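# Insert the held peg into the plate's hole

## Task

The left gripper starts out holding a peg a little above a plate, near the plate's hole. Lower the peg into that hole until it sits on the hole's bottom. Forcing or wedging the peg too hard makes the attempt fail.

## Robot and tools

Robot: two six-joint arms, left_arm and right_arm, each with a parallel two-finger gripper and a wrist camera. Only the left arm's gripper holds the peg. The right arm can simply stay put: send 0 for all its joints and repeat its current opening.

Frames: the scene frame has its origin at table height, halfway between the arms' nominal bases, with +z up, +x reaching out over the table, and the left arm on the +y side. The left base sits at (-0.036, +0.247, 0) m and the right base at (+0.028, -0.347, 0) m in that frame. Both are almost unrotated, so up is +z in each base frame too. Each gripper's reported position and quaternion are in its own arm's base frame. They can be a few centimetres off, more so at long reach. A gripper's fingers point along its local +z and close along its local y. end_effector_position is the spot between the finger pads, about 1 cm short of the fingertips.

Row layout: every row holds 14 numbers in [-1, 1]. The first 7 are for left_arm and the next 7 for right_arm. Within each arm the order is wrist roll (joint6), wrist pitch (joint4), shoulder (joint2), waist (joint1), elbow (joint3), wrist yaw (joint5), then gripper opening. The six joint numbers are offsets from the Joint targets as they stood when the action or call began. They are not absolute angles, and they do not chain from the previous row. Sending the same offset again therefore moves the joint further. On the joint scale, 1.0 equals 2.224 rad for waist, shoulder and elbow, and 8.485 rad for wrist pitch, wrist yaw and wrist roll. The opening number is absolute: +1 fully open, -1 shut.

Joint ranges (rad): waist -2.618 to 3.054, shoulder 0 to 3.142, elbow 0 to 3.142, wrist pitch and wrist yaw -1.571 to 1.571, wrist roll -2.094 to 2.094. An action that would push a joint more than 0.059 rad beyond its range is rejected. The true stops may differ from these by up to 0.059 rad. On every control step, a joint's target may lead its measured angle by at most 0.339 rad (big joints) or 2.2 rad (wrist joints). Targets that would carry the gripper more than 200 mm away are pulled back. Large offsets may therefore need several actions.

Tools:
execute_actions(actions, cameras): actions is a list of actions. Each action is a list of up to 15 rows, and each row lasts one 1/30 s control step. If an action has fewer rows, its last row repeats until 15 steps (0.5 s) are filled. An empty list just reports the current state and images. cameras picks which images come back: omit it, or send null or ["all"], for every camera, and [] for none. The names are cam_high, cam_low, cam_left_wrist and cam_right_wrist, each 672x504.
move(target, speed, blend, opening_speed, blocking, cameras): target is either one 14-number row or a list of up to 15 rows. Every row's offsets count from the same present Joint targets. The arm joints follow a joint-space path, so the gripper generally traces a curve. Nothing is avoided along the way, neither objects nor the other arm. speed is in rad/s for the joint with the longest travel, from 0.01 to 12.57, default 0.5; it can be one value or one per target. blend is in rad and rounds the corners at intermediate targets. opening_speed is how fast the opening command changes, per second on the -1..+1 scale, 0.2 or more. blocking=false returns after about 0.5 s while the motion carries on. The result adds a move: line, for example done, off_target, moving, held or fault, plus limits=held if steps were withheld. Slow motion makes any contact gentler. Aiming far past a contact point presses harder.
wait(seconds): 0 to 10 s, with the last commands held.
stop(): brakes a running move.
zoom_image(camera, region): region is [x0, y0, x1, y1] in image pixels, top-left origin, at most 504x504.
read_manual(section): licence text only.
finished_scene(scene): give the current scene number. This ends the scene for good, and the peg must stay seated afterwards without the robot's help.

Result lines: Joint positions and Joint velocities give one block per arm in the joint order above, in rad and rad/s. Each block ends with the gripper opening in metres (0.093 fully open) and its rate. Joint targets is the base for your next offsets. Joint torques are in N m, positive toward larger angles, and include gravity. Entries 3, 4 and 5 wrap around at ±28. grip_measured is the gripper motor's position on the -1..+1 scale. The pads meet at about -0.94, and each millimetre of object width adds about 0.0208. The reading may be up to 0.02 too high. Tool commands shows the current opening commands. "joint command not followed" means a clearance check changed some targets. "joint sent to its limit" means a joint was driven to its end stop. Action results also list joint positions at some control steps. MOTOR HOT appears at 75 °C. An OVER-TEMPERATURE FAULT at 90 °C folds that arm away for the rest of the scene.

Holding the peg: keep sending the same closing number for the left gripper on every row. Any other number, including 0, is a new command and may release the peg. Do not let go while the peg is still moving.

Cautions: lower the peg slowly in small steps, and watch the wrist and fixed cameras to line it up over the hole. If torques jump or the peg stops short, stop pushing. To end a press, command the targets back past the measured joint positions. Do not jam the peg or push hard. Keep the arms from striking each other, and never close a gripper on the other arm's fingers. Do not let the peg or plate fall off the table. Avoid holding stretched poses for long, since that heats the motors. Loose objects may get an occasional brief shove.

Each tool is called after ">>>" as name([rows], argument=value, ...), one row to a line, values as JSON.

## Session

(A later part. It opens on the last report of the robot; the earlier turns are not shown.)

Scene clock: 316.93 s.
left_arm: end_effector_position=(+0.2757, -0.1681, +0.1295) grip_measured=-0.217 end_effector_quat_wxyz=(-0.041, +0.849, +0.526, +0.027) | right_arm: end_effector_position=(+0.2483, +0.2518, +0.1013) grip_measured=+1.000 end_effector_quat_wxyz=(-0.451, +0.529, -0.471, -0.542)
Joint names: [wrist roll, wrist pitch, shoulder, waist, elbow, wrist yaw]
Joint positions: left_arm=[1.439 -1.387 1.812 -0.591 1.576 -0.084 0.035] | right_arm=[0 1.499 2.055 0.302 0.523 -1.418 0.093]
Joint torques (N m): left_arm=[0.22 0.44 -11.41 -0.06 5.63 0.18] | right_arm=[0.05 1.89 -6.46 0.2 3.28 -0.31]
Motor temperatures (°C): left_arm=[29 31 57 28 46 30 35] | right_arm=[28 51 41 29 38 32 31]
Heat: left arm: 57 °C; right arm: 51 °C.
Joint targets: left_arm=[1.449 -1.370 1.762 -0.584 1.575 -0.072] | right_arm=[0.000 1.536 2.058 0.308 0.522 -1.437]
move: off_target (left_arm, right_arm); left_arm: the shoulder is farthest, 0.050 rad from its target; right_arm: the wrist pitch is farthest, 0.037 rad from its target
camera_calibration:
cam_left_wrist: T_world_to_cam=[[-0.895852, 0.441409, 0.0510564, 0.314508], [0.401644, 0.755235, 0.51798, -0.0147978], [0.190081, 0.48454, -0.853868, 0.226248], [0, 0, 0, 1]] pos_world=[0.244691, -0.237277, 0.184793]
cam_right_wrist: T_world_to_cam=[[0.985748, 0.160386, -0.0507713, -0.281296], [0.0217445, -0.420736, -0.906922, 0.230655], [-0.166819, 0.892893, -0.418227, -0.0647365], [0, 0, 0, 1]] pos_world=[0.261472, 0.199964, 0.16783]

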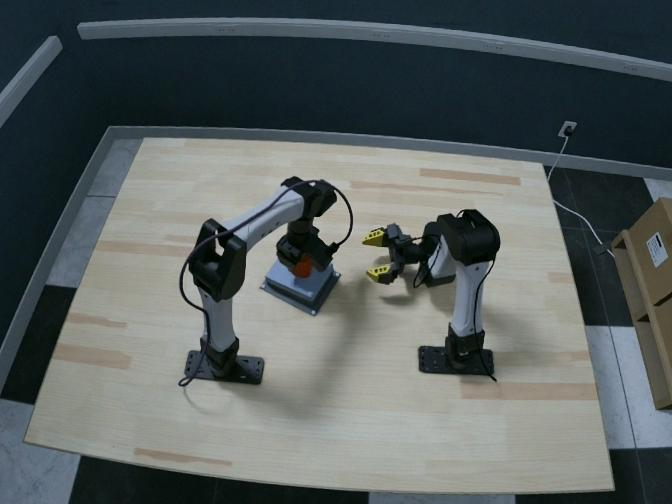

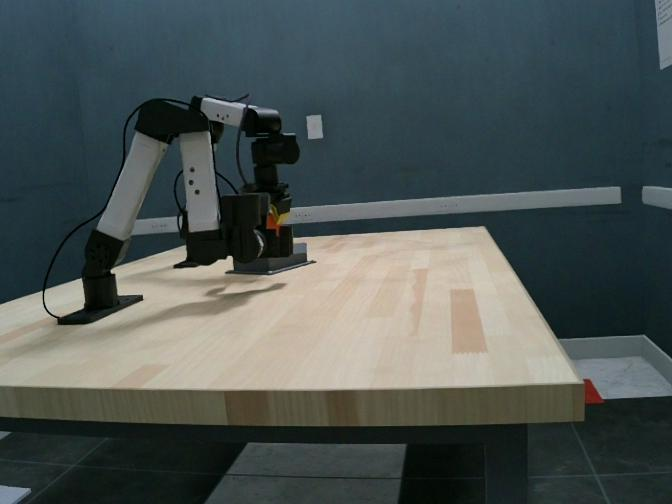

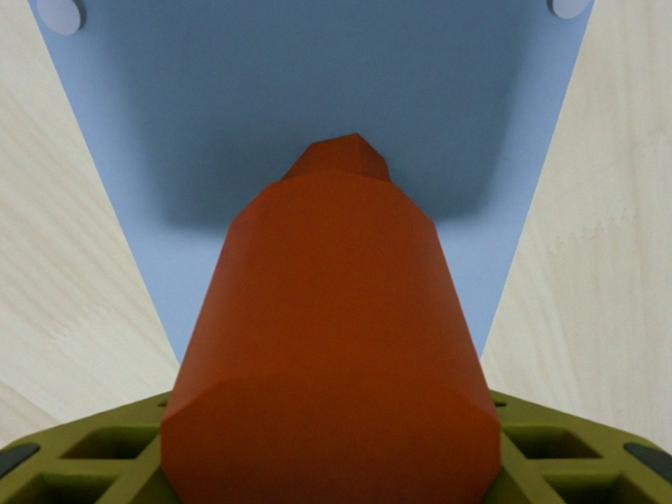

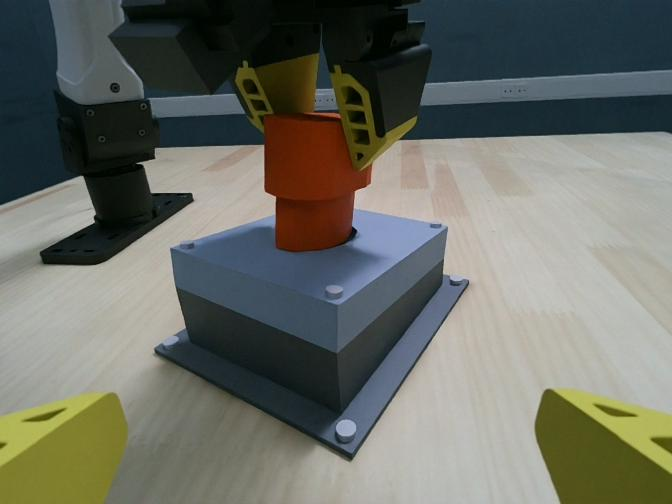

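>>> move(target=[0.00106,0.00059,-0.00674,0.00405,-0.0027,0,-0.921165,0,0,0,0,0,0,1.0], speed=0.05, cameras=["cam_left_wrist","cam_right_wrist"])

>>> zoom_image(camera="cam_right_wrist", region=[270, 190, 370, 270])

>>> zoom_image(camera="cam_left_wrist", region=[270, 100, 410, 210])

Scene clock: 335.23 s.
left_arm: end_effector_position=(+0.2771, -0.1652, +0.1317) grip_measured=-0.217 end_effector_quat_wxyz=(-0.035, +0.849, +0.527, +0.029) | right_arm: end_effector_position=(+0.2483, +0.2518, +0.1013) grip_measured=+1.000 end_effector_quat_wxyz=(-0.451, +0.529, -0.471, -0.542)
Joint names: [wrist roll, wrist pitch, shoulder, waist, elbow, wrist yaw]
Joint positions: left_arm=[1.448 -1.38 1.798 -0.581 1.569 -0.083 0.035] | right_arm=[0 1.499 2.055 0.302 0.523 -1.418 0.093]
Joint torques (N m): left_arm=[0.32 0.44 -11.79 -0.34 5.82 0.17] | right_arm=[-0.03 1.87 -6.32 0.16 3.23 -0.29]
Motor temperatures (°C): left_arm=[29 31 57 28 45 30 35] | right_arm=[28 51 41 29 38 32 31]
Heat: left arm: 57 °C; right arm: 51 °C.
Joint targets: left_arm=[1.458 -1.365 1.747 -0.576 1.569 -0.072] | right_arm=[0.000 1.536 2.058 0.308 0.522 -1.437]
move: off_target (left_arm, right_arm); left_arm: the shoulder is farthest, 0.051 rad from its target; right_arm: the wrist pitch is farthest, 0.037 rad from its target
camera_calibration:
cam_left_wrist: T_world_to_cam=[[-0.897135, 0.440022, 0.0391158, 0.316012], [0.39533, 0.76018, 0.515597, -0.0158046], [0.197139, 0.478024, -0.855938, 0.223651], [0, 0, 0, 1]] pos_world=[0.245663, -0.233948, 0.187219]
cam_right_wrist: T_world_to_cam=[[0.985748, 0.160386, -0.0507713, -0.281296], [0.0217445, -0.420736, -0.906922, 0.230655], [-0.166819, 0.892893, -0.418227, -0.0647365], [0, 0, 0, 1]] pos_world=[0.261472, 0.199964, 0.16783]
Images, in order (width x height): cam_left_wrist 672x504, cam_right_wrist 672x504.

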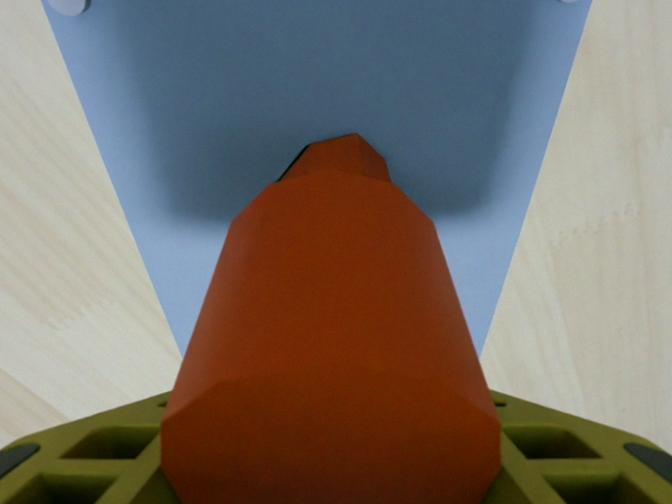

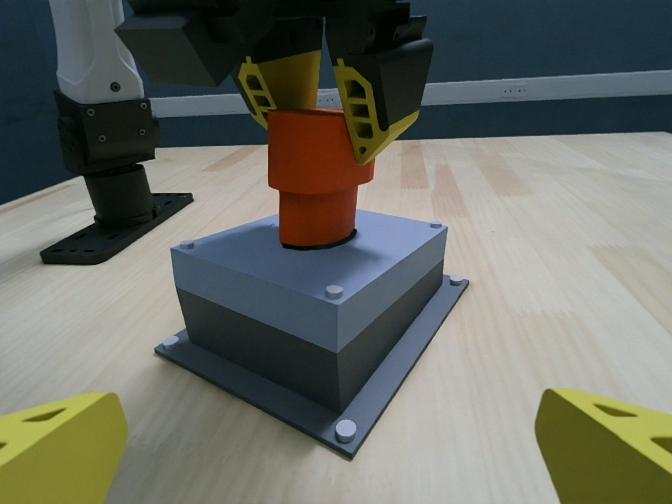

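Scaled by 5.040 from the camera's 672x504 image, which has a finer 960x720 frame.

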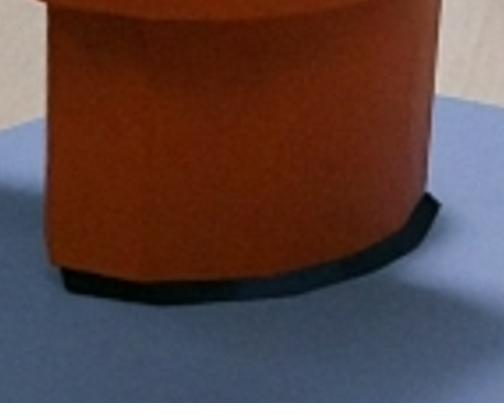

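Scaled by 3.600 from the camera's 672x504 image, which has a finer 960x720 frame.

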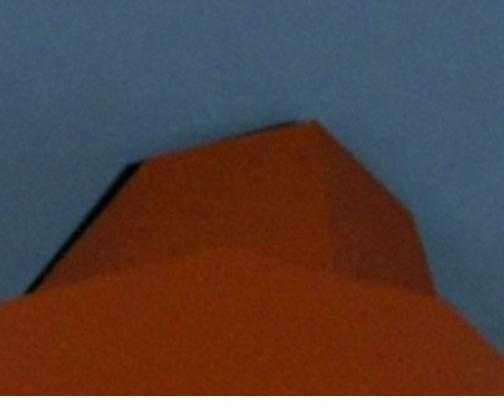

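>>> move(target=[0.00026,0.0025,-0.00337,0.00099,-0.00935,0,-0.921165,0,0,0,0,0,0,1.0], speed=0.04, cameras=["cam_left_wrist","cam_right_wrist"])

>>> zoom_image(camera="cam_right_wrist", region=[270, 190, 370, 270])

>>> zoom_image(camera="cam_left_wrist", region=[270, 100, 410, 210])

Scene clock: 354.53 s.
left_arm: end_effector_position=(+0.2772, -0.1647, +0.1287) grip_measured=-0.217 end_effector_quat_wxyz=(-0.032, +0.849, +0.527, +0.031) | right_arm: end_effector_position=(+0.2483, +0.2518, +0.1013) grip_measured=+1.000 end_effector_quat_wxyz=(-0.451, +0.530, -0.471, -0.542)
Joint names: [wrist roll, wrist pitch, shoulder, waist, elbow, wrist yaw]
Joint positions: left_arm=[1.45 -1.36 1.791 -0.579 1.548 -0.083 0.035] | right_arm=[0 1.499 2.055 0.302 0.523 -1.418 0.093]
Joint torques (N m): left_arm=[0.3 0.44 -11.62 -0.06 6.01 0.18] | right_arm=[0.05 1.89 -6.09 0.4 3.56 -0.28]
Motor temperatures (°C): left_arm=[29 31 65 28 46 30 35] | right_arm=[28 51 41 29 38 32 31]
Heat: left arm: 65 °C; right arm: 51 °C.
Joint targets: left_arm=[1.460 -1.343 1.740 -0.573 1.549 -0.072] | right_arm=[0.000 1.536 2.058 0.308 0.522 -1.438]
move: off_target (left_arm, right_arm); left_arm: the shoulder is farthest, 0.051 rad from its target; right_arm: the wrist pitch is farthest, 0.037 rad from its target
camera_calibration:
cam_left_wrist: T_world_to_cam=[[-0.896663, 0.441542, 0.0321801, 0.31699], [0.393508, 0.76159, 0.51491, -0.0137118], [0.202846, 0.474364, -0.85664, 0.218845], [0, 0, 0, 1]] pos_world=[0.245237, -0.233334, 0.184331]
cam_right_wrist: T_world_to_cam=[[0.985705, 0.160738, -0.0504859, -0.281288], [0.0221469, -0.420672, -0.906942, 0.230501], [-0.167018, 0.89286, -0.418219, -0.0646069], [0, 0, 0, 1]] pos_world=[0.261371, 0.199864, 0.167831]
Images, in order (width x height): cam_left_wrist 672x504, cam_right_wrist 672x504.

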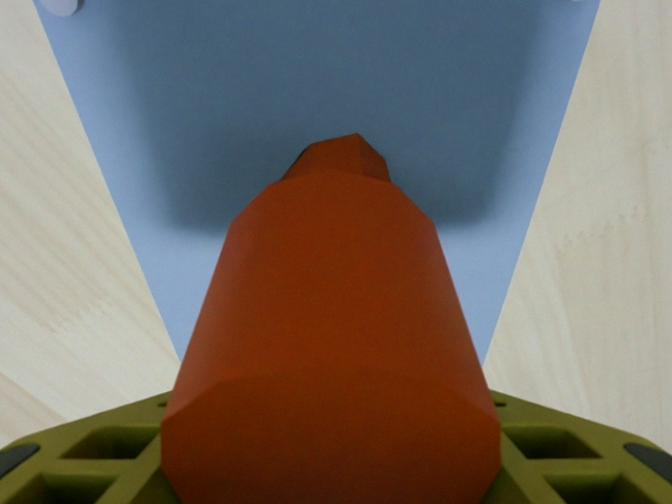

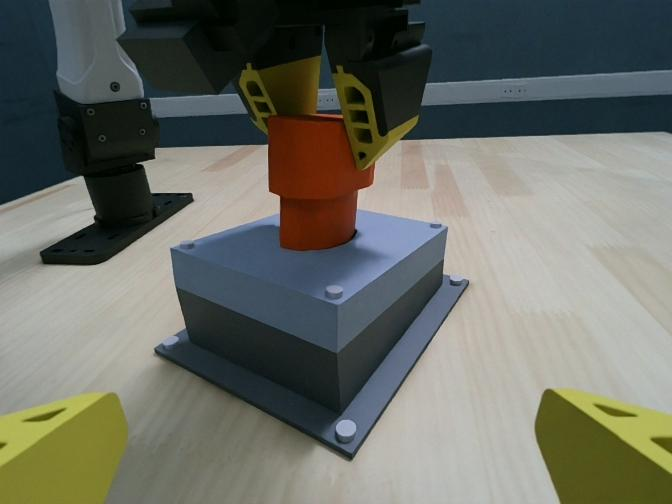

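Scaled by 5.040 from the camera's 672x504 image, which has a finer 960x720 frame.

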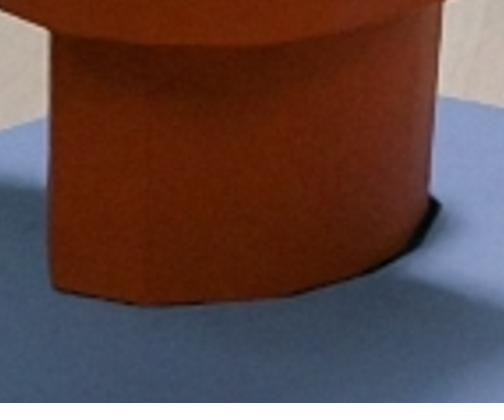

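Scaled by 3.600 from the camera's 672x504 image, which has a finer 960x720 frame.

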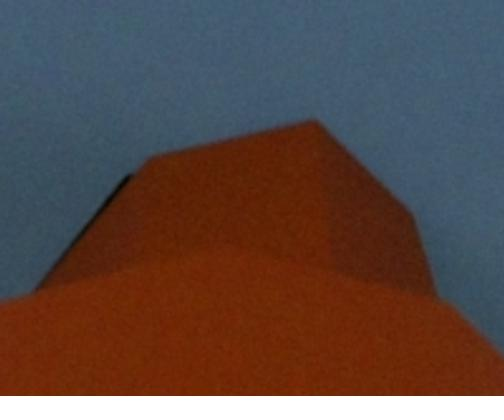

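>>> move(target=[0.00084,0,0.01394,0.00319,0,0,-0.921165,0,0,0,0,0,0,1.0], speed=0.05, cameras=["cam_left_wrist","cam_right_wrist"])

>>> zoom_image(camera="cam_right_wrist", region=[270, 190, 370, 270])

>>> zoom_image(camera="cam_left_wrist", region=[270, 100, 410, 210])

Scene clock: 364.97 s.
left_arm: end_effector_position=(+0.2786, -0.1624, +0.1286) grip_measured=-0.217 end_effector_quat_wxyz=(-0.032, +0.849, +0.527, +0.031) | right_arm: end_effector_position=(+0.2483, +0.2518, +0.1013) grip_measured=+1.000 end_effector_quat_wxyz=(-0.451, +0.530, -0.471, -0.542)
Joint names: [wrist roll, wrist pitch, shoulder, waist, elbow, wrist yaw]
Joint positions: left_arm=[1.457 -1.359 1.791 -0.571 1.547 -0.083 0.035] | right_arm=[0 1.499 2.055 0.302 0.523 -1.418 0.093]
Joint torques (N m): left_arm=[0.25 0.44 -8.96 -0.25 5.75 0.18] | right_arm=[0.06 1.95 -6.34 0.18 3.37 -0.31]
Motor temperatures (°C): left_arm=[29 31 65 28 45 30 35] | right_arm=[28 51 41 29 38 32 31]
Heat: left arm: 65 °C; right arm: 51 °C.
Joint targets: left_arm=[1.468 -1.343 1.771 -0.566 1.548 -0.072] | right_arm=[0.000 1.536 2.058 0.308 0.522 -1.438]
move: off_target (right_arm); right_arm: the wrist pitch is farthest, 0.037 rad from its target
camera_calibration:
cam_left_wrist: T_world_to_cam=[[-0.897368, 0.440095, 0.0323635, 0.317224], [0.392416, 0.7623, 0.514692, -0.0155708], [0.201843, 0.474568, -0.856764, 0.21766], [0, 0, 0, 1]] pos_world=[0.246844, -0.231033, 0.184231]
cam_right_wrist: T_world_to_cam=[[0.985705, 0.160738, -0.0504859, -0.281288], [0.0221469, -0.420672, -0.906942, 0.230501], [-0.167018, 0.89286, -0.418219, -0.0646069], [0, 0, 0, 1]] pos_world=[0.261371, 0.199864, 0.167831]
Images, in order (width x height): cam_left_wrist 672x504, cam_right_wrist 672x504.

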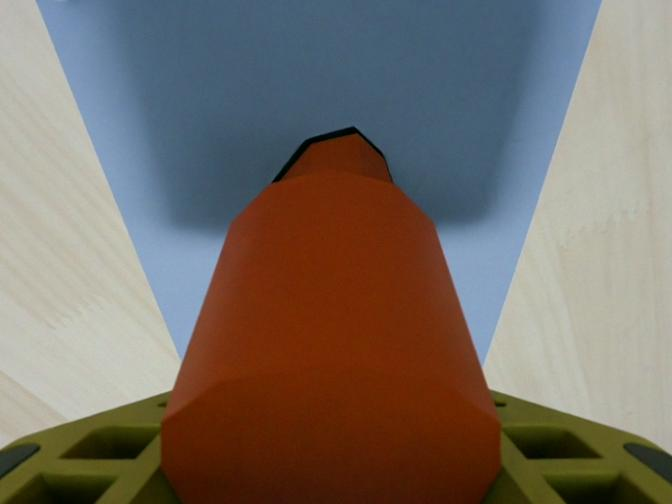

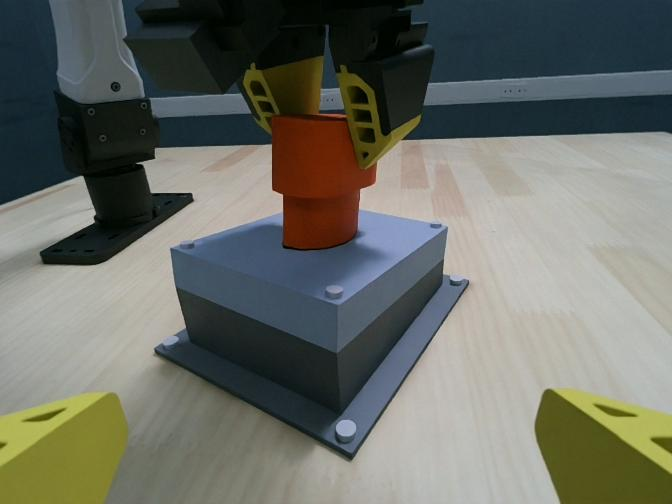

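Scaled by 5.040 from the camera's 672x504 image, which has a finer 960x720 frame.

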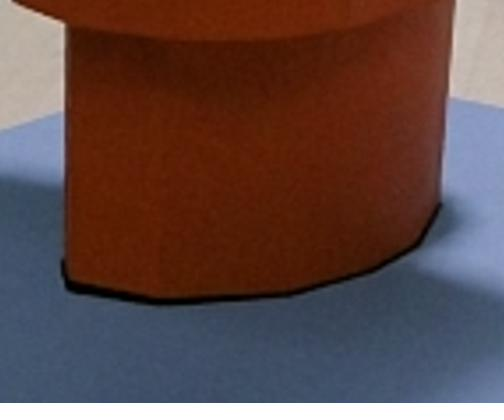

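Scaled by 3.600 from the camera's 672x504 image, which has a finer 960x720 frame.

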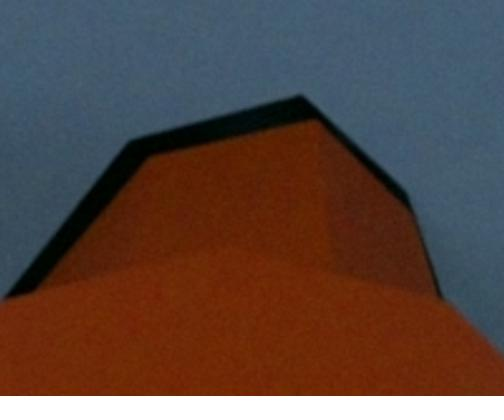

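>>> move([
  [0,0,0,-0.00495,0,0,-0.921165,0,0,0,0,0,0,1.0],
  [0,0.00236,0,-0.0057,-0.009,0,-0.921165,0,0,0,0,0,0,1.0],
], speed=0.04, cameras=["cam_left_wrist","cam_right_wrist"])

>>> zoom_image(camera="cam_right_wrist", region=[270, 190, 370, 270])

>>> zoom_image(camera="cam_left_wrist", region=[270, 100, 410, 210])

Scene clock: 378.10 s.
left_arm: end_effector_position=(+0.2778, -0.1637, +0.1269) grip_measured=-0.217 end_effector_quat_wxyz=(-0.031, +0.850, +0.525, +0.029) | right_arm: end_effector_position=(+0.2483, +0.2518, +0.1013) grip_measured=+1.000 end_effector_quat_wxyz=(-0.451, +0.530, -0.471, -0.542)
Joint names: [wrist roll, wrist pitch, shoulder, waist, elbow, wrist yaw]
Joint positions: left_arm=[1.459 -1.352 1.791 -0.574 1.541 -0.079 0.035] | right_arm=[0 1.499 2.055 0.302 0.523 -1.418 0.093]
Joint torques (N m): left_arm=[0.24 0.59 -9.35 -1.09 4.52 0.17] | right_arm=[-0.02 1.94 -6.37 0.28 3.3 -0.27]
Motor temperatures (°C): left_arm=[29 31 62 28 45 30 35] | right_arm=[28 51 42 29 38 32 31]
Heat: left arm: 62 °C; right arm: 51 °C.
Joint targets: left_arm=[1.468 -1.323 1.771 -0.579 1.528 -0.072] | right_arm=[0.000 1.536 2.058 0.308 0.522 -1.438]
move: off_target (right_arm); right_arm: the wrist pitch is farthest, 0.037 rad from its target
camera_calibration:
cam_left_wrist: T_world_to_cam=[[-0.89514, 0.44456, 0.0330321, 0.317166], [0.397307, 0.761998, 0.511377, -0.0143733], [0.202167, 0.470878, -0.858722, 0.216563], [0, 0, 0, 1]] pos_world=[0.245837, -0.232022, 0.182841]
cam_right_wrist: T_world_to_cam=[[0.985705, 0.160738, -0.0504859, -0.281288], [0.0221469, -0.420672, -0.906942, 0.230501], [-0.167018, 0.89286, -0.418219, -0.0646069], [0, 0, 0, 1]] pos_world=[0.261371, 0.199864, 0.167831]
Images, in order (width x height): cam_left_wrist 672x504, cam_right_wrist 672x504.

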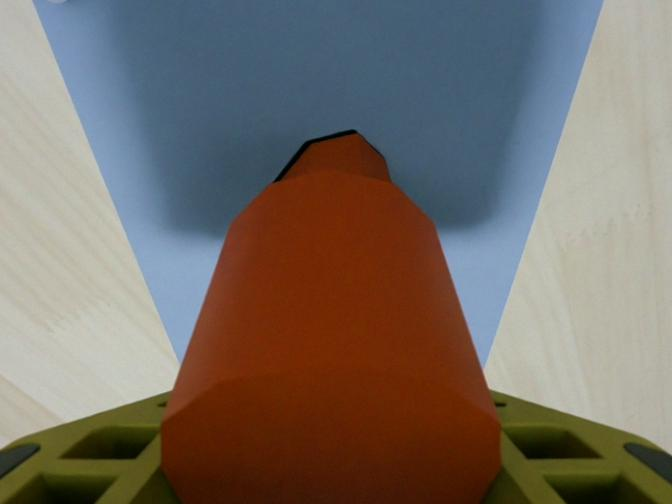

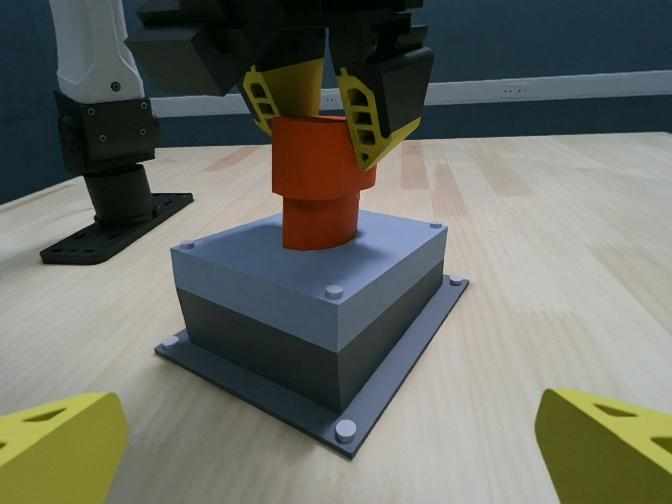

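Scaled by 5.040 from the camera's 672x504 image, which has a finer 960x720 frame.

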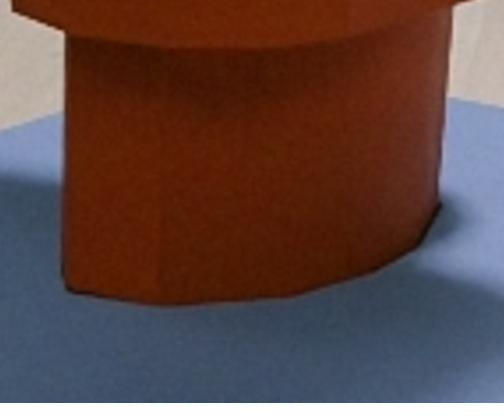

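Scaled by 3.600 from the camera's 672x504 image, which has a finer 960x720 frame.

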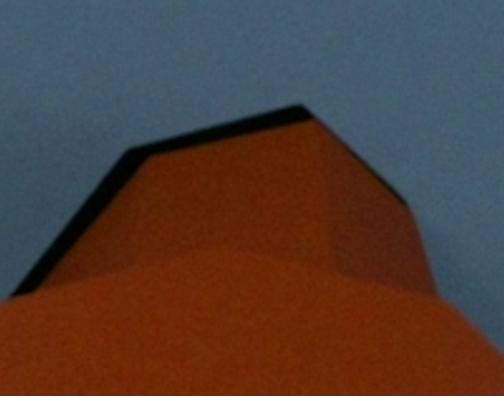

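>>> move(target=[0,-0.00118,0,0,0.009,0,-0.921165,0,0,0,0,0,0,1.0], speed=0.05, cameras=["cam_left_wrist","cam_right_wrist"])

>>> zoom_image(camera="cam_right_wrist", region=[270, 190, 370, 270])

>>> zoom_image(camera="cam_left_wrist", region=[270, 100, 410, 210])

Scene clock: 395.63 s.
left_arm: end_effector_position=(+0.2778, -0.1637, +0.1269) grip_measured=-0.217 end_effector_quat_wxyz=(-0.031, +0.850, +0.525, +0.029) | right_arm: end_effector_position=(+0.2483, +0.2518, +0.1013) grip_measured=+1.000 end_effector_quat_wxyz=(-0.451, +0.530, -0.471, -0.542)
Joint names: [wrist roll, wrist pitch, shoulder, waist, elbow, wrist yaw]
Joint positions: left_arm=[1.46 -1.352 1.791 -0.574 1.541 -0.079 0.035] | right_arm=[0 1.499 2.055 0.302 0.523 -1.418 0.093]
Joint torques (N m): left_arm=[0.22 0.51 -9.03 -0.99 6.35 0.15] | right_arm=[-0.08 1.91 -6.19 0.18 3.33 -0.31]
Motor temperatures (°C): left_arm=[29 31 60 28 45 30 35] | right_arm=[28 51 42 29 38 32 31]
Heat: left arm: 60 °C; right arm: 51 °C.
Joint targets: left_arm=[1.468 -1.333 1.771 -0.579 1.548 -0.072] | right_arm=[0.000 1.536 2.058 0.308 0.522 -1.438]
move: off_target (right_arm); right_arm: the wrist pitch is farthest, 0.037 rad from its target
camera_calibration:
cam_left_wrist: T_world_to_cam=[[-0.894953, 0.444937, 0.0330215, 0.317208], [0.397625, 0.761836, 0.51137, -0.0144873], [0.202371, 0.470783, -0.858726, 0.216492], [0, 0, 0, 1]] pos_world=[0.245835, -0.232022, 0.182841]
cam_right_wrist: T_world_to_cam=[[0.985705, 0.160738, -0.0504859, -0.281288], [0.0221469, -0.420672, -0.906942, 0.230501], [-0.167018, 0.89286, -0.418219, -0.0646069], [0, 0, 0, 1]] pos_world=[0.261371, 0.199864, 0.167831]
Images, in order (width x height): cam_left_wrist 672x504, cam_right_wrist 672x504.

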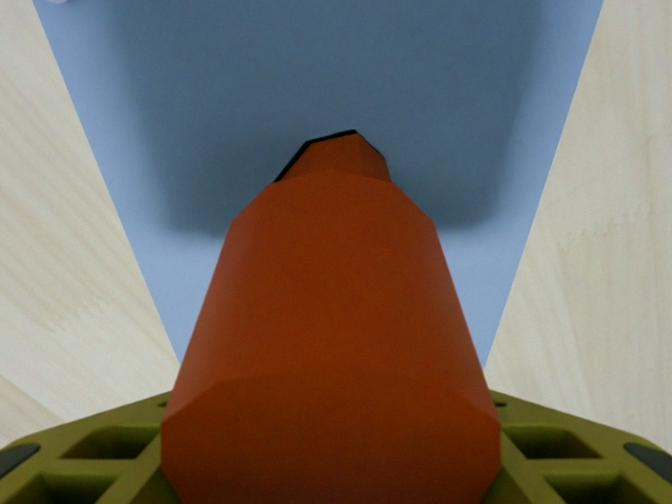

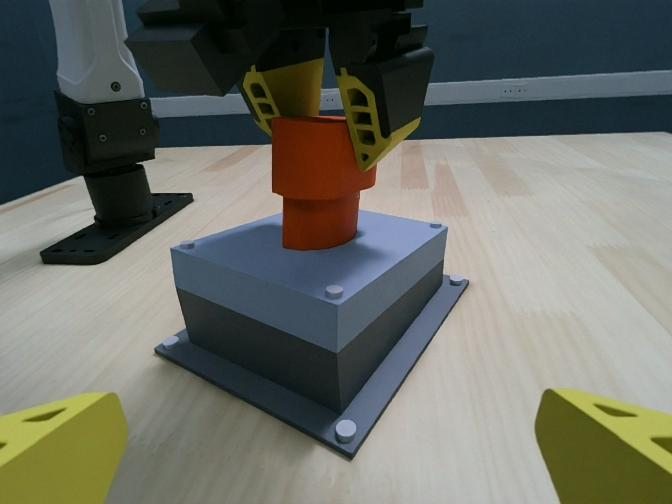

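Scaled by 5.040 from the camera's 672x504 image, which has a finer 960x720 frame.

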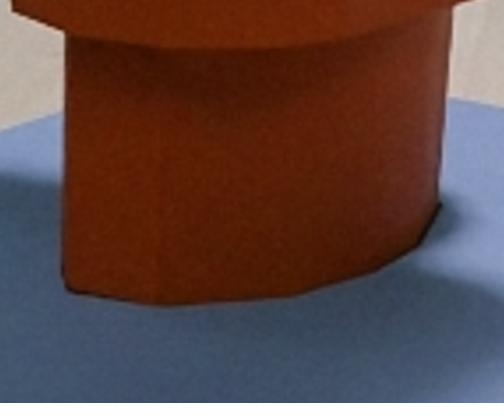

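Scaled by 3.600 from the camera's 672x504 image, which has a finer 960x720 frame.

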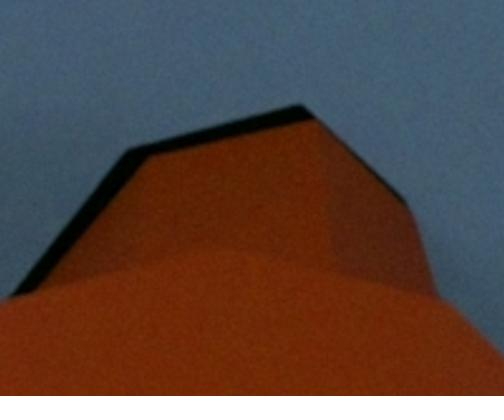

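>>> move(target=[0,0.00047,0,0,0.004,0,-0.921165,0,0,0,0,0,0,1.0], speed=0.05, cameras=["cam_left_wrist","cam_right_wrist"])

>>> zoom_image(camera="cam_left_wrist", region=[270, 100, 410, 210])

Scene clock: 399.10 s.
left_arm: end_effector_position=(+0.2778, -0.1637, +0.1269) grip_measured=-0.217 end_effector_quat_wxyz=(-0.031, +0.850, +0.525, +0.029) | right_arm: end_effector_position=(+0.2483, +0.2518, +0.1013) grip_measured=+1.000 end_effector_quat_wxyz=(-0.451, +0.530, -0.471, -0.542)
Joint names: [wrist roll, wrist pitch, shoulder, waist, elbow, wrist yaw]
Joint positions: left_arm=[1.46 -1.352 1.791 -0.574 1.541 -0.079 0.035] | right_arm=[0 1.499 2.055 0.302 0.523 -1.418 0.093]
Joint torques (N m): left_arm=[0.23 0.54 -9.02 -1.03 7.08 0.14] | right_arm=[-0.04 1.98 -6.08 0.27 3.15 -0.31]
Motor temperatures (°C): left_arm=[29 31 60 28 45 30 35] | right_arm=[28 52 42 29 38 32 31]
Heat: left arm: 60 °C; right arm: 52 °C.
Joint targets: left_arm=[1.468 -1.329 1.771 -0.579 1.557 -0.072] | right_arm=[0.000 1.536 2.058 0.308 0.522 -1.438]
move: off_target (right_arm); right_arm: the wrist pitch is farthest, 0.037 rad from its target
camera_calibration:
cam_left_wrist: T_world_to_cam=[[-0.894953, 0.444937, 0.0330215, 0.317208], [0.397625, 0.761836, 0.51137, -0.0144873], [0.202371, 0.470783, -0.858726, 0.216492], [0, 0, 0, 1]] pos_world=[0.245835, -0.232022, 0.182841]
cam_right_wrist: T_world_to_cam=[[0.985705, 0.160738, -0.0504859, -0.281288], [0.0221469, -0.420672, -0.906942, 0.230501], [-0.167018, 0.89286, -0.418219, -0.0646069], [0, 0, 0, 1]] pos_world=[0.261371, 0.199864, 0.167831]
Images, in order (width x height): cam_left_wrist 672x504, cam_right_wrist 672x504.

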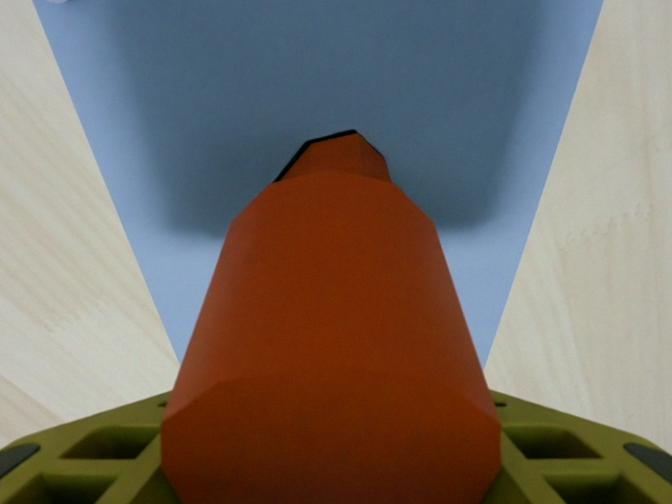

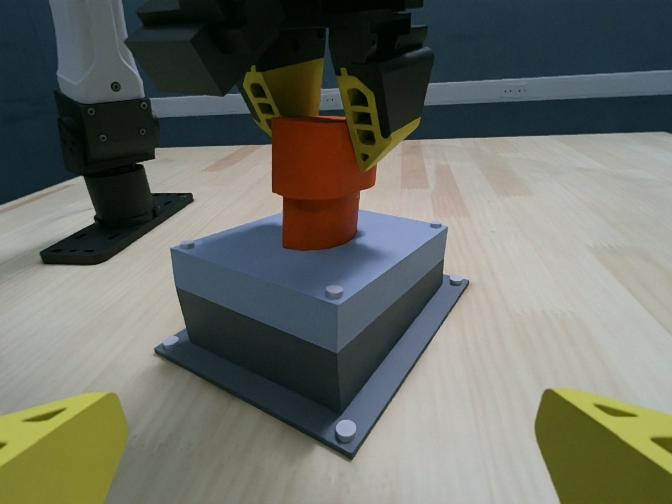

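Scaled by 3.600 from the camera's 672x504 image, which has a finer 960x720 frame.

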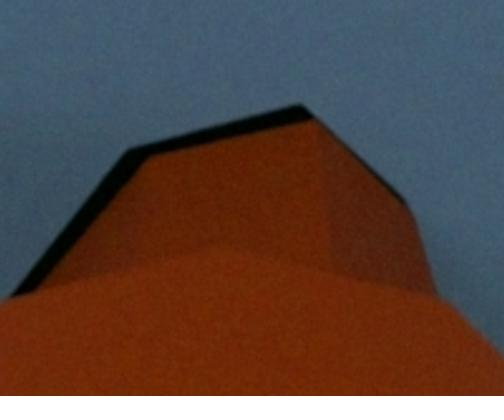

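>>> move(target=[0,0,0,0,0.0117,0,-0.921165,0,0,0,0,0,0,1.0], speed=0.05, cameras=[])

Scene clock: 403.90 s.
left_arm: end_effector_position=(+0.2789, -0.1645, +0.1278) grip_measured=-0.217 end_effector_quat_wxyz=(-0.029, +0.850, +0.525, +0.030) | right_arm: end_effector_position=(+0.2483, +0.2518, +0.1013) grip_measured=+1.000 end_effector_quat_wxyz=(-0.451, +0.530, -0.471, -0.542)
Joint names: [wrist roll, wrist pitch, shoulder, waist, elbow, wrist yaw]
Joint positions: left_arm=[1.46 -1.351 1.791 -0.574 1.544 -0.078 0.035] | right_arm=[0 1.499 2.055 0.302 0.523 -1.418 0.093]
Joint torques (N m): left_arm=[0.26 0.54 -8.94 -1.01 8.9 0.12] | right_arm=[0.02 1.97 -6.38 0.24 3.26 -0.29]
Motor temperatures (°C): left_arm=[29 31 60 28 45 30 35] | right_arm=[28 52 42 29 38 32 31]
Heat: left arm: 60 °C; right arm: 52 °C.
Joint targets: left_arm=[1.467 -1.330 1.771 -0.579 1.583 -0.072] | right_arm=[0.000 1.536 2.058 0.308 0.522 -1.438]
move: off_target (left_arm, right_arm); left_arm: the elbow is farthest, 0.039 rad from its target; right_arm: the wrist pitch is farthest, 0.037 rad from its target
No camera images: "cameras" was empty.

>>> zoom_image(camera="cam_left_wrist", region=[270, 100, 410, 210])

>>> execute_actions(actions=[], cameras=["cam_left_wrist","cam_right_wrist"])

>>> zoom_image(camera="cam_left_wrist", region=[270, 100, 410, 210])

>>> zoom_image(camera="cam_right_wrist", region=[270, 190, 370, 270])

Scaled by 3.600 from the camera's 672x504 image, which has a finer 960x720 frame.

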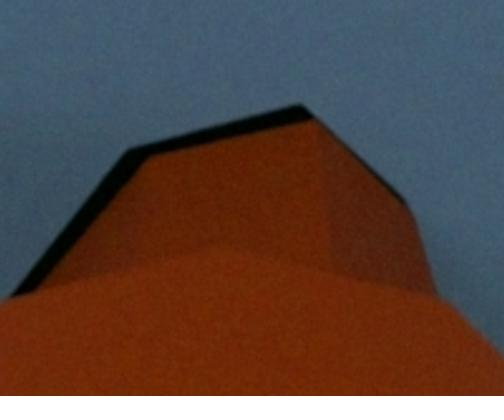

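Scene clock: 407.73 s.
left_arm: end_effector_position=(+0.2789, -0.1645, +0.1278) grip_measured=-0.217 end_effector_quat_wxyz=(-0.029, +0.850, +0.525, +0.030) | right_arm: end_effector_position=(+0.2483, +0.2518, +0.1013) grip_measured=+1.000 end_effector_quat_wxyz=(-0.451, +0.530, -0.471, -0.542)
Joint names: [wrist roll, wrist pitch, shoulder, waist, elbow, wrist yaw]
Joint positions: left_arm=[1.46 -1.351 1.791 -0.574 1.544 -0.078 0.035] | right_arm=[0 1.499 2.055 0.302 0.523 -1.418 0.093]
Joint velocities: within noise
Joint torques (N m): left_arm=[0.19 0.52 -9.25 -0.99 9.01 0.12] | right_arm=[-0.01 1.86 -6.26 0.27 3.47 -0.29]
Motor temperatures (°C): left_arm=[29 31 60 28 46 30 35] | right_arm=[28 52 42 29 38 32 31]
Heat: left arm: 60 °C; right arm: 52 °C.
Joint targets: left_arm=[1.467 -1.330 1.771 -0.579 1.583 -0.072] | right_arm=[0.000 1.536 2.058 0.308 0.522 -1.438]
Tool commands: left_gripper/opening=-0.921165 right_gripper/opening=+1.0
camera_calibration:
cam_left_wrist: T_world_to_cam=[[-0.895107, 0.444986, 0.0277486, 0.319116], [0.39538, 0.763478, 0.510661, -0.0138266], [0.206052, 0.468068, -0.859334, 0.215917], [0, 0, 0, 1]] pos_world=[0.24662, -0.23251, 0.183751]
cam_right_wrist: T_world_to_cam=[[0.985705, 0.160738, -0.0504859, -0.281288], [0.0221469, -0.420672, -0.906942, 0.230501], [-0.167018, 0.89286, -0.418219, -0.0646069], [0, 0, 0, 1]] pos_world=[0.261371, 0.199864, 0.167831]
Images, in order (width x height): cam_left_wrist 672x504, cam_right_wrist 672x504.

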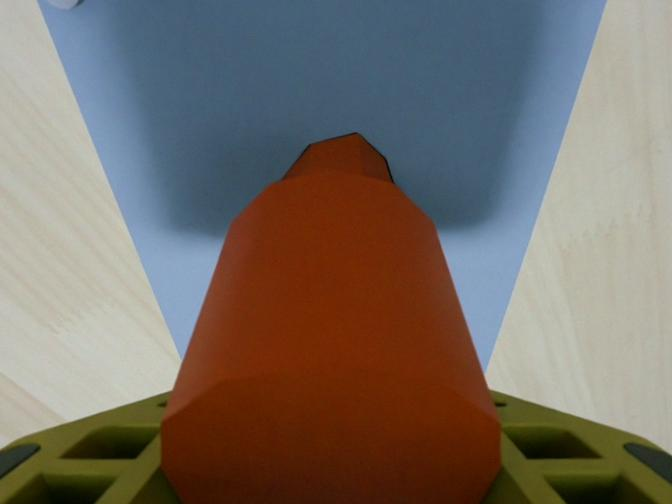

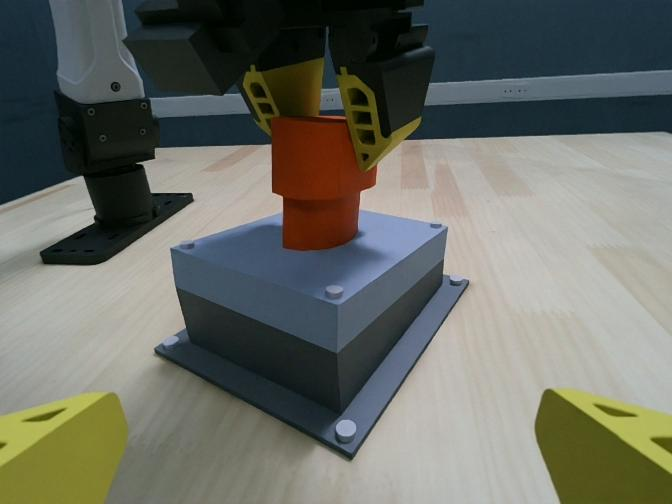

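Scaled by 3.600 from the camera's 672x504 image, which has a finer 960x720 frame.

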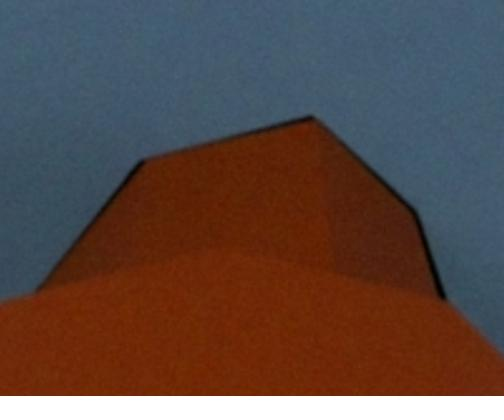

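Scaled by 5.040 from the camera's 672x504 image, which has a finer 960x720 frame.

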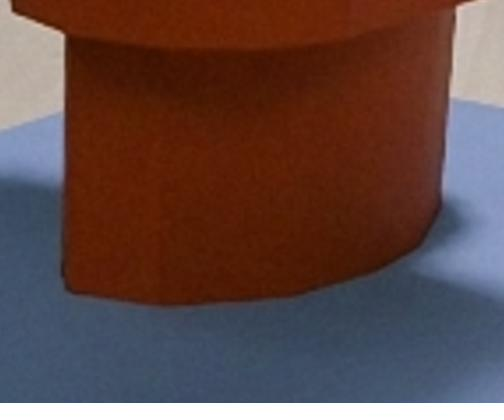

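>>> move([
  [0,0,0,0,-0.0162,0,-0.921165,0,0,0,0,0,0,1.0],
  [0,0.00189,0,-0.00076,-0.02653,0,-0.921165,0,0,0,0,0,0,1.0],
], speed=[0.06,0.03], cameras=["cam_left_wrist","cam_right_wrist"])

>>> zoom_image(camera="cam_left_wrist", region=[270, 100, 410, 210])

>>> zoom_image(camera="cam_right_wrist", region=[270, 190, 370, 270])

Scene clock: 414.87 s.
left_arm: end_effector_position=(+0.2783, -0.1641, +0.1225) grip_measured=-0.217 end_effector_quat_wxyz=(-0.030, +0.850, +0.525, +0.029) | right_arm: end_effector_position=(+0.2483, +0.2518, +0.1013) grip_measured=+1.000 end_effector_quat_wxyz=(-0.451, +0.530, -0.471, -0.542)
Joint names: [wrist roll, wrist pitch, shoulder, waist, elbow, wrist yaw]
Joint positions: left_arm=[1.46 -1.332 1.791 -0.574 1.523 -0.078 0.035] | right_arm=[0 1.499 2.055 0.302 0.523 -1.418 0.093]
Joint torques (N m): left_arm=[0.28 0.51 -9.17 -1.24 5.94 0.14] | right_arm=[0.01 1.9 -6.13 0.21 3.29 -0.22]
Motor temperatures (°C): left_arm=[29 31 59 28 48 30 35] | right_arm=[28 52 42 29 38 32 31]
Heat: left arm: 59 °C; right arm: 52 °C.
Joint targets: left_arm=[1.467 -1.313 1.771 -0.581 1.524 -0.072] | right_arm=[0.000 1.536 2.058 0.308 0.522 -1.438]
move: off_target (right_arm); right_arm: the wrist pitch is farthest, 0.037 rad from its target
camera_calibration:
cam_left_wrist: T_world_to_cam=[[-0.895053, 0.444921, 0.0304313, 0.318185], [0.396532, 0.76277, 0.510826, -0.0116261], [0.204065, 0.469283, -0.859145, 0.21206], [0, 0, 0, 1]] pos_world=[0.246128, -0.232215, 0.178447]
cam_right_wrist: T_world_to_cam=[[0.985705, 0.160738, -0.0504859, -0.281288], [0.0221469, -0.420672, -0.906942, 0.230501], [-0.167018, 0.89286, -0.418219, -0.0646069], [0, 0, 0, 1]] pos_world=[0.261371, 0.199864, 0.167831]
Images, in order (width x height): cam_left_wrist 672x504, cam_right_wrist 672x504.

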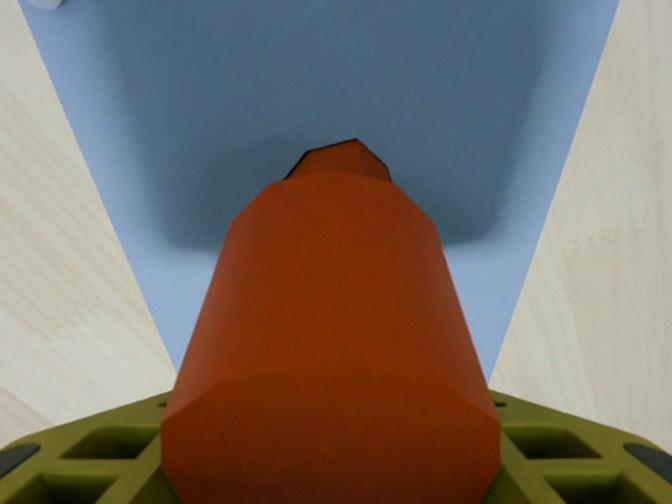

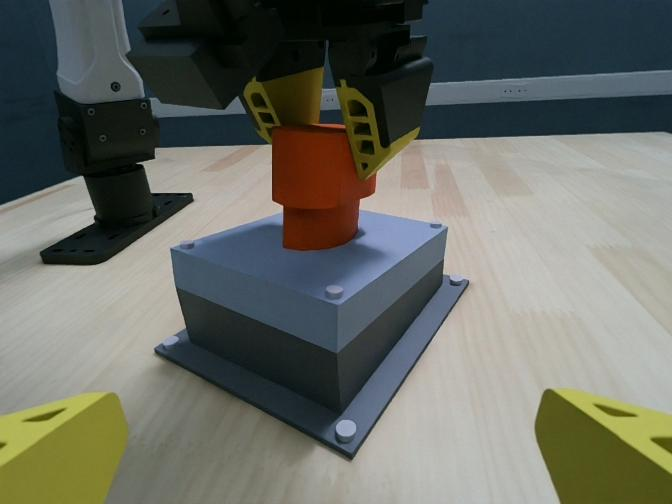

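Scaled by 3.600 from the camera's 672x504 image, which has a finer 960x720 frame.

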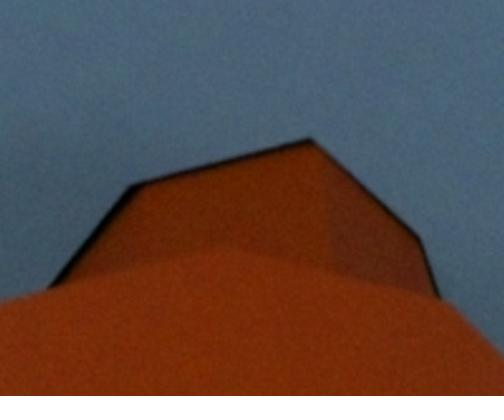

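Scaled by 5.040 from the camera's 672x504 image, which has a finer 960x720 frame.

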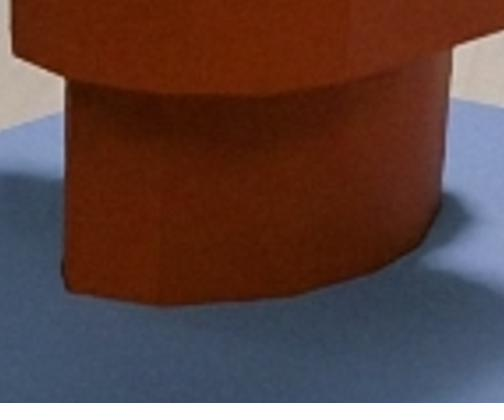

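>>> move(target=[0,0.00306,0,-0.0018,-0.01079,0,-0.921165,0,0,0,0,0,0,1.0], speed=0.03, cameras=["cam_left_wrist","cam_right_wrist"])

>>> zoom_image(camera="cam_left_wrist", region=[270, 100, 410, 210])

>>> zoom_image(camera="cam_right_wrist", region=[270, 190, 370, 270])

Scene clock: 421.33 s.
left_arm: end_effector_position=(+0.2775, -0.1654, +0.1181) grip_measured=-0.217 end_effector_quat_wxyz=(-0.029, +0.851, +0.524, +0.029) | right_arm: end_effector_position=(+0.2483, +0.2518, +0.1013) grip_measured=+1.000 end_effector_quat_wxyz=(-0.451, +0.530, -0.471, -0.542)
Joint names: [wrist roll, wrist pitch, shoulder, waist, elbow, wrist yaw]
Joint positions: left_arm=[1.459 -1.314 1.791 -0.578 1.506 -0.078 0.035] | right_arm=[0 1.499 2.055 0.302 0.523 -1.418 0.093]
Joint torques (N m): left_arm=[0.23 0.53 -9.13 -1.14 5.31 0.13] | right_arm=[-0.02 1.86 -6.22 0.24 3.21 -0.25]
Motor temperatures (°C): left_arm=[29 31 59 28 47 30 35] | right_arm=[28 52 42 28 38 32 31]
Heat: left arm: 59 °C; right arm: 52 °C.
Joint targets: left_arm=[1.467 -1.287 1.771 -0.585 1.500 -0.072] | right_arm=[0.000 1.536 2.058 0.308 0.522 -1.438]
move: off_target (right_arm); right_arm: the wrist pitch is farthest, 0.037 rad from its target
camera_calibration:
cam_left_wrist: T_world_to_cam=[[-0.893518, 0.448056, 0.0295321, 0.318456], [0.398785, 0.76159, 0.510834, -0.00889194], [0.206391, 0.468216, -0.859172, 0.208236], [0, 0, 0, 1]] pos_world=[0.245114, -0.233413, 0.174048]
cam_right_wrist: T_world_to_cam=[[0.985705, 0.160738, -0.0504859, -0.281288], [0.0221469, -0.420672, -0.906942, 0.230501], [-0.167018, 0.89286, -0.418219, -0.0646069], [0, 0, 0, 1]] pos_world=[0.261371, 0.199864, 0.167831]
Images, in order (width x height): cam_left_wrist 672x504, cam_right_wrist 672x504.

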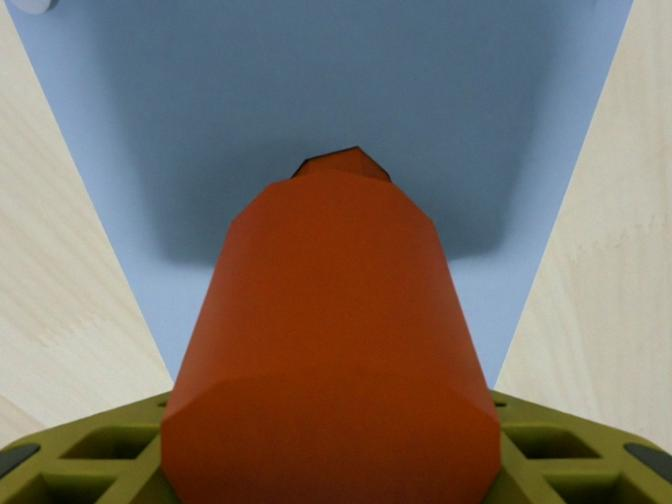

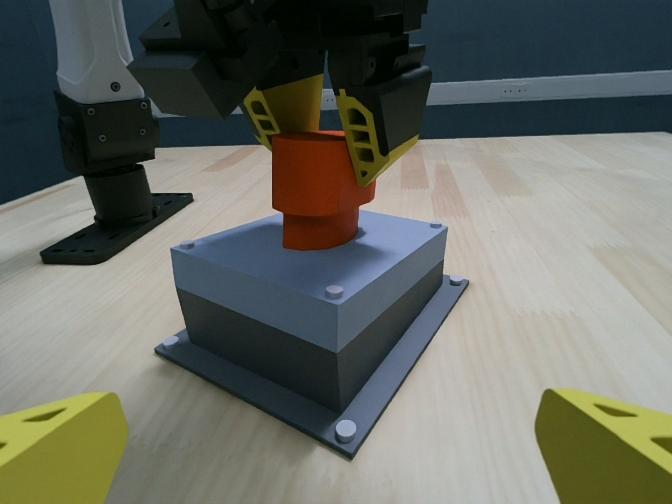

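Scaled by 3.600 from the camera's 672x504 image, which has a finer 960x720 frame.

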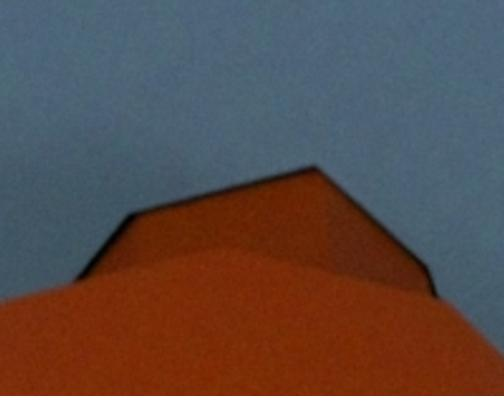

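Scaled by 5.040 from the camera's 672x504 image, which has a finer 960x720 frame.

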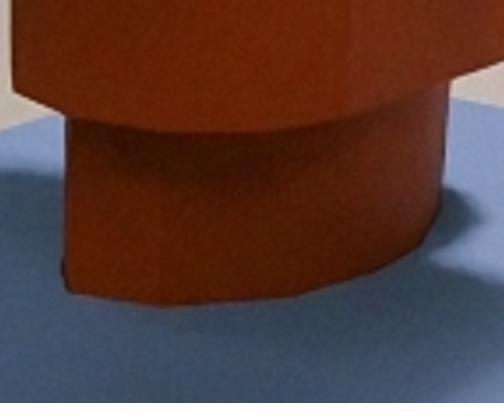

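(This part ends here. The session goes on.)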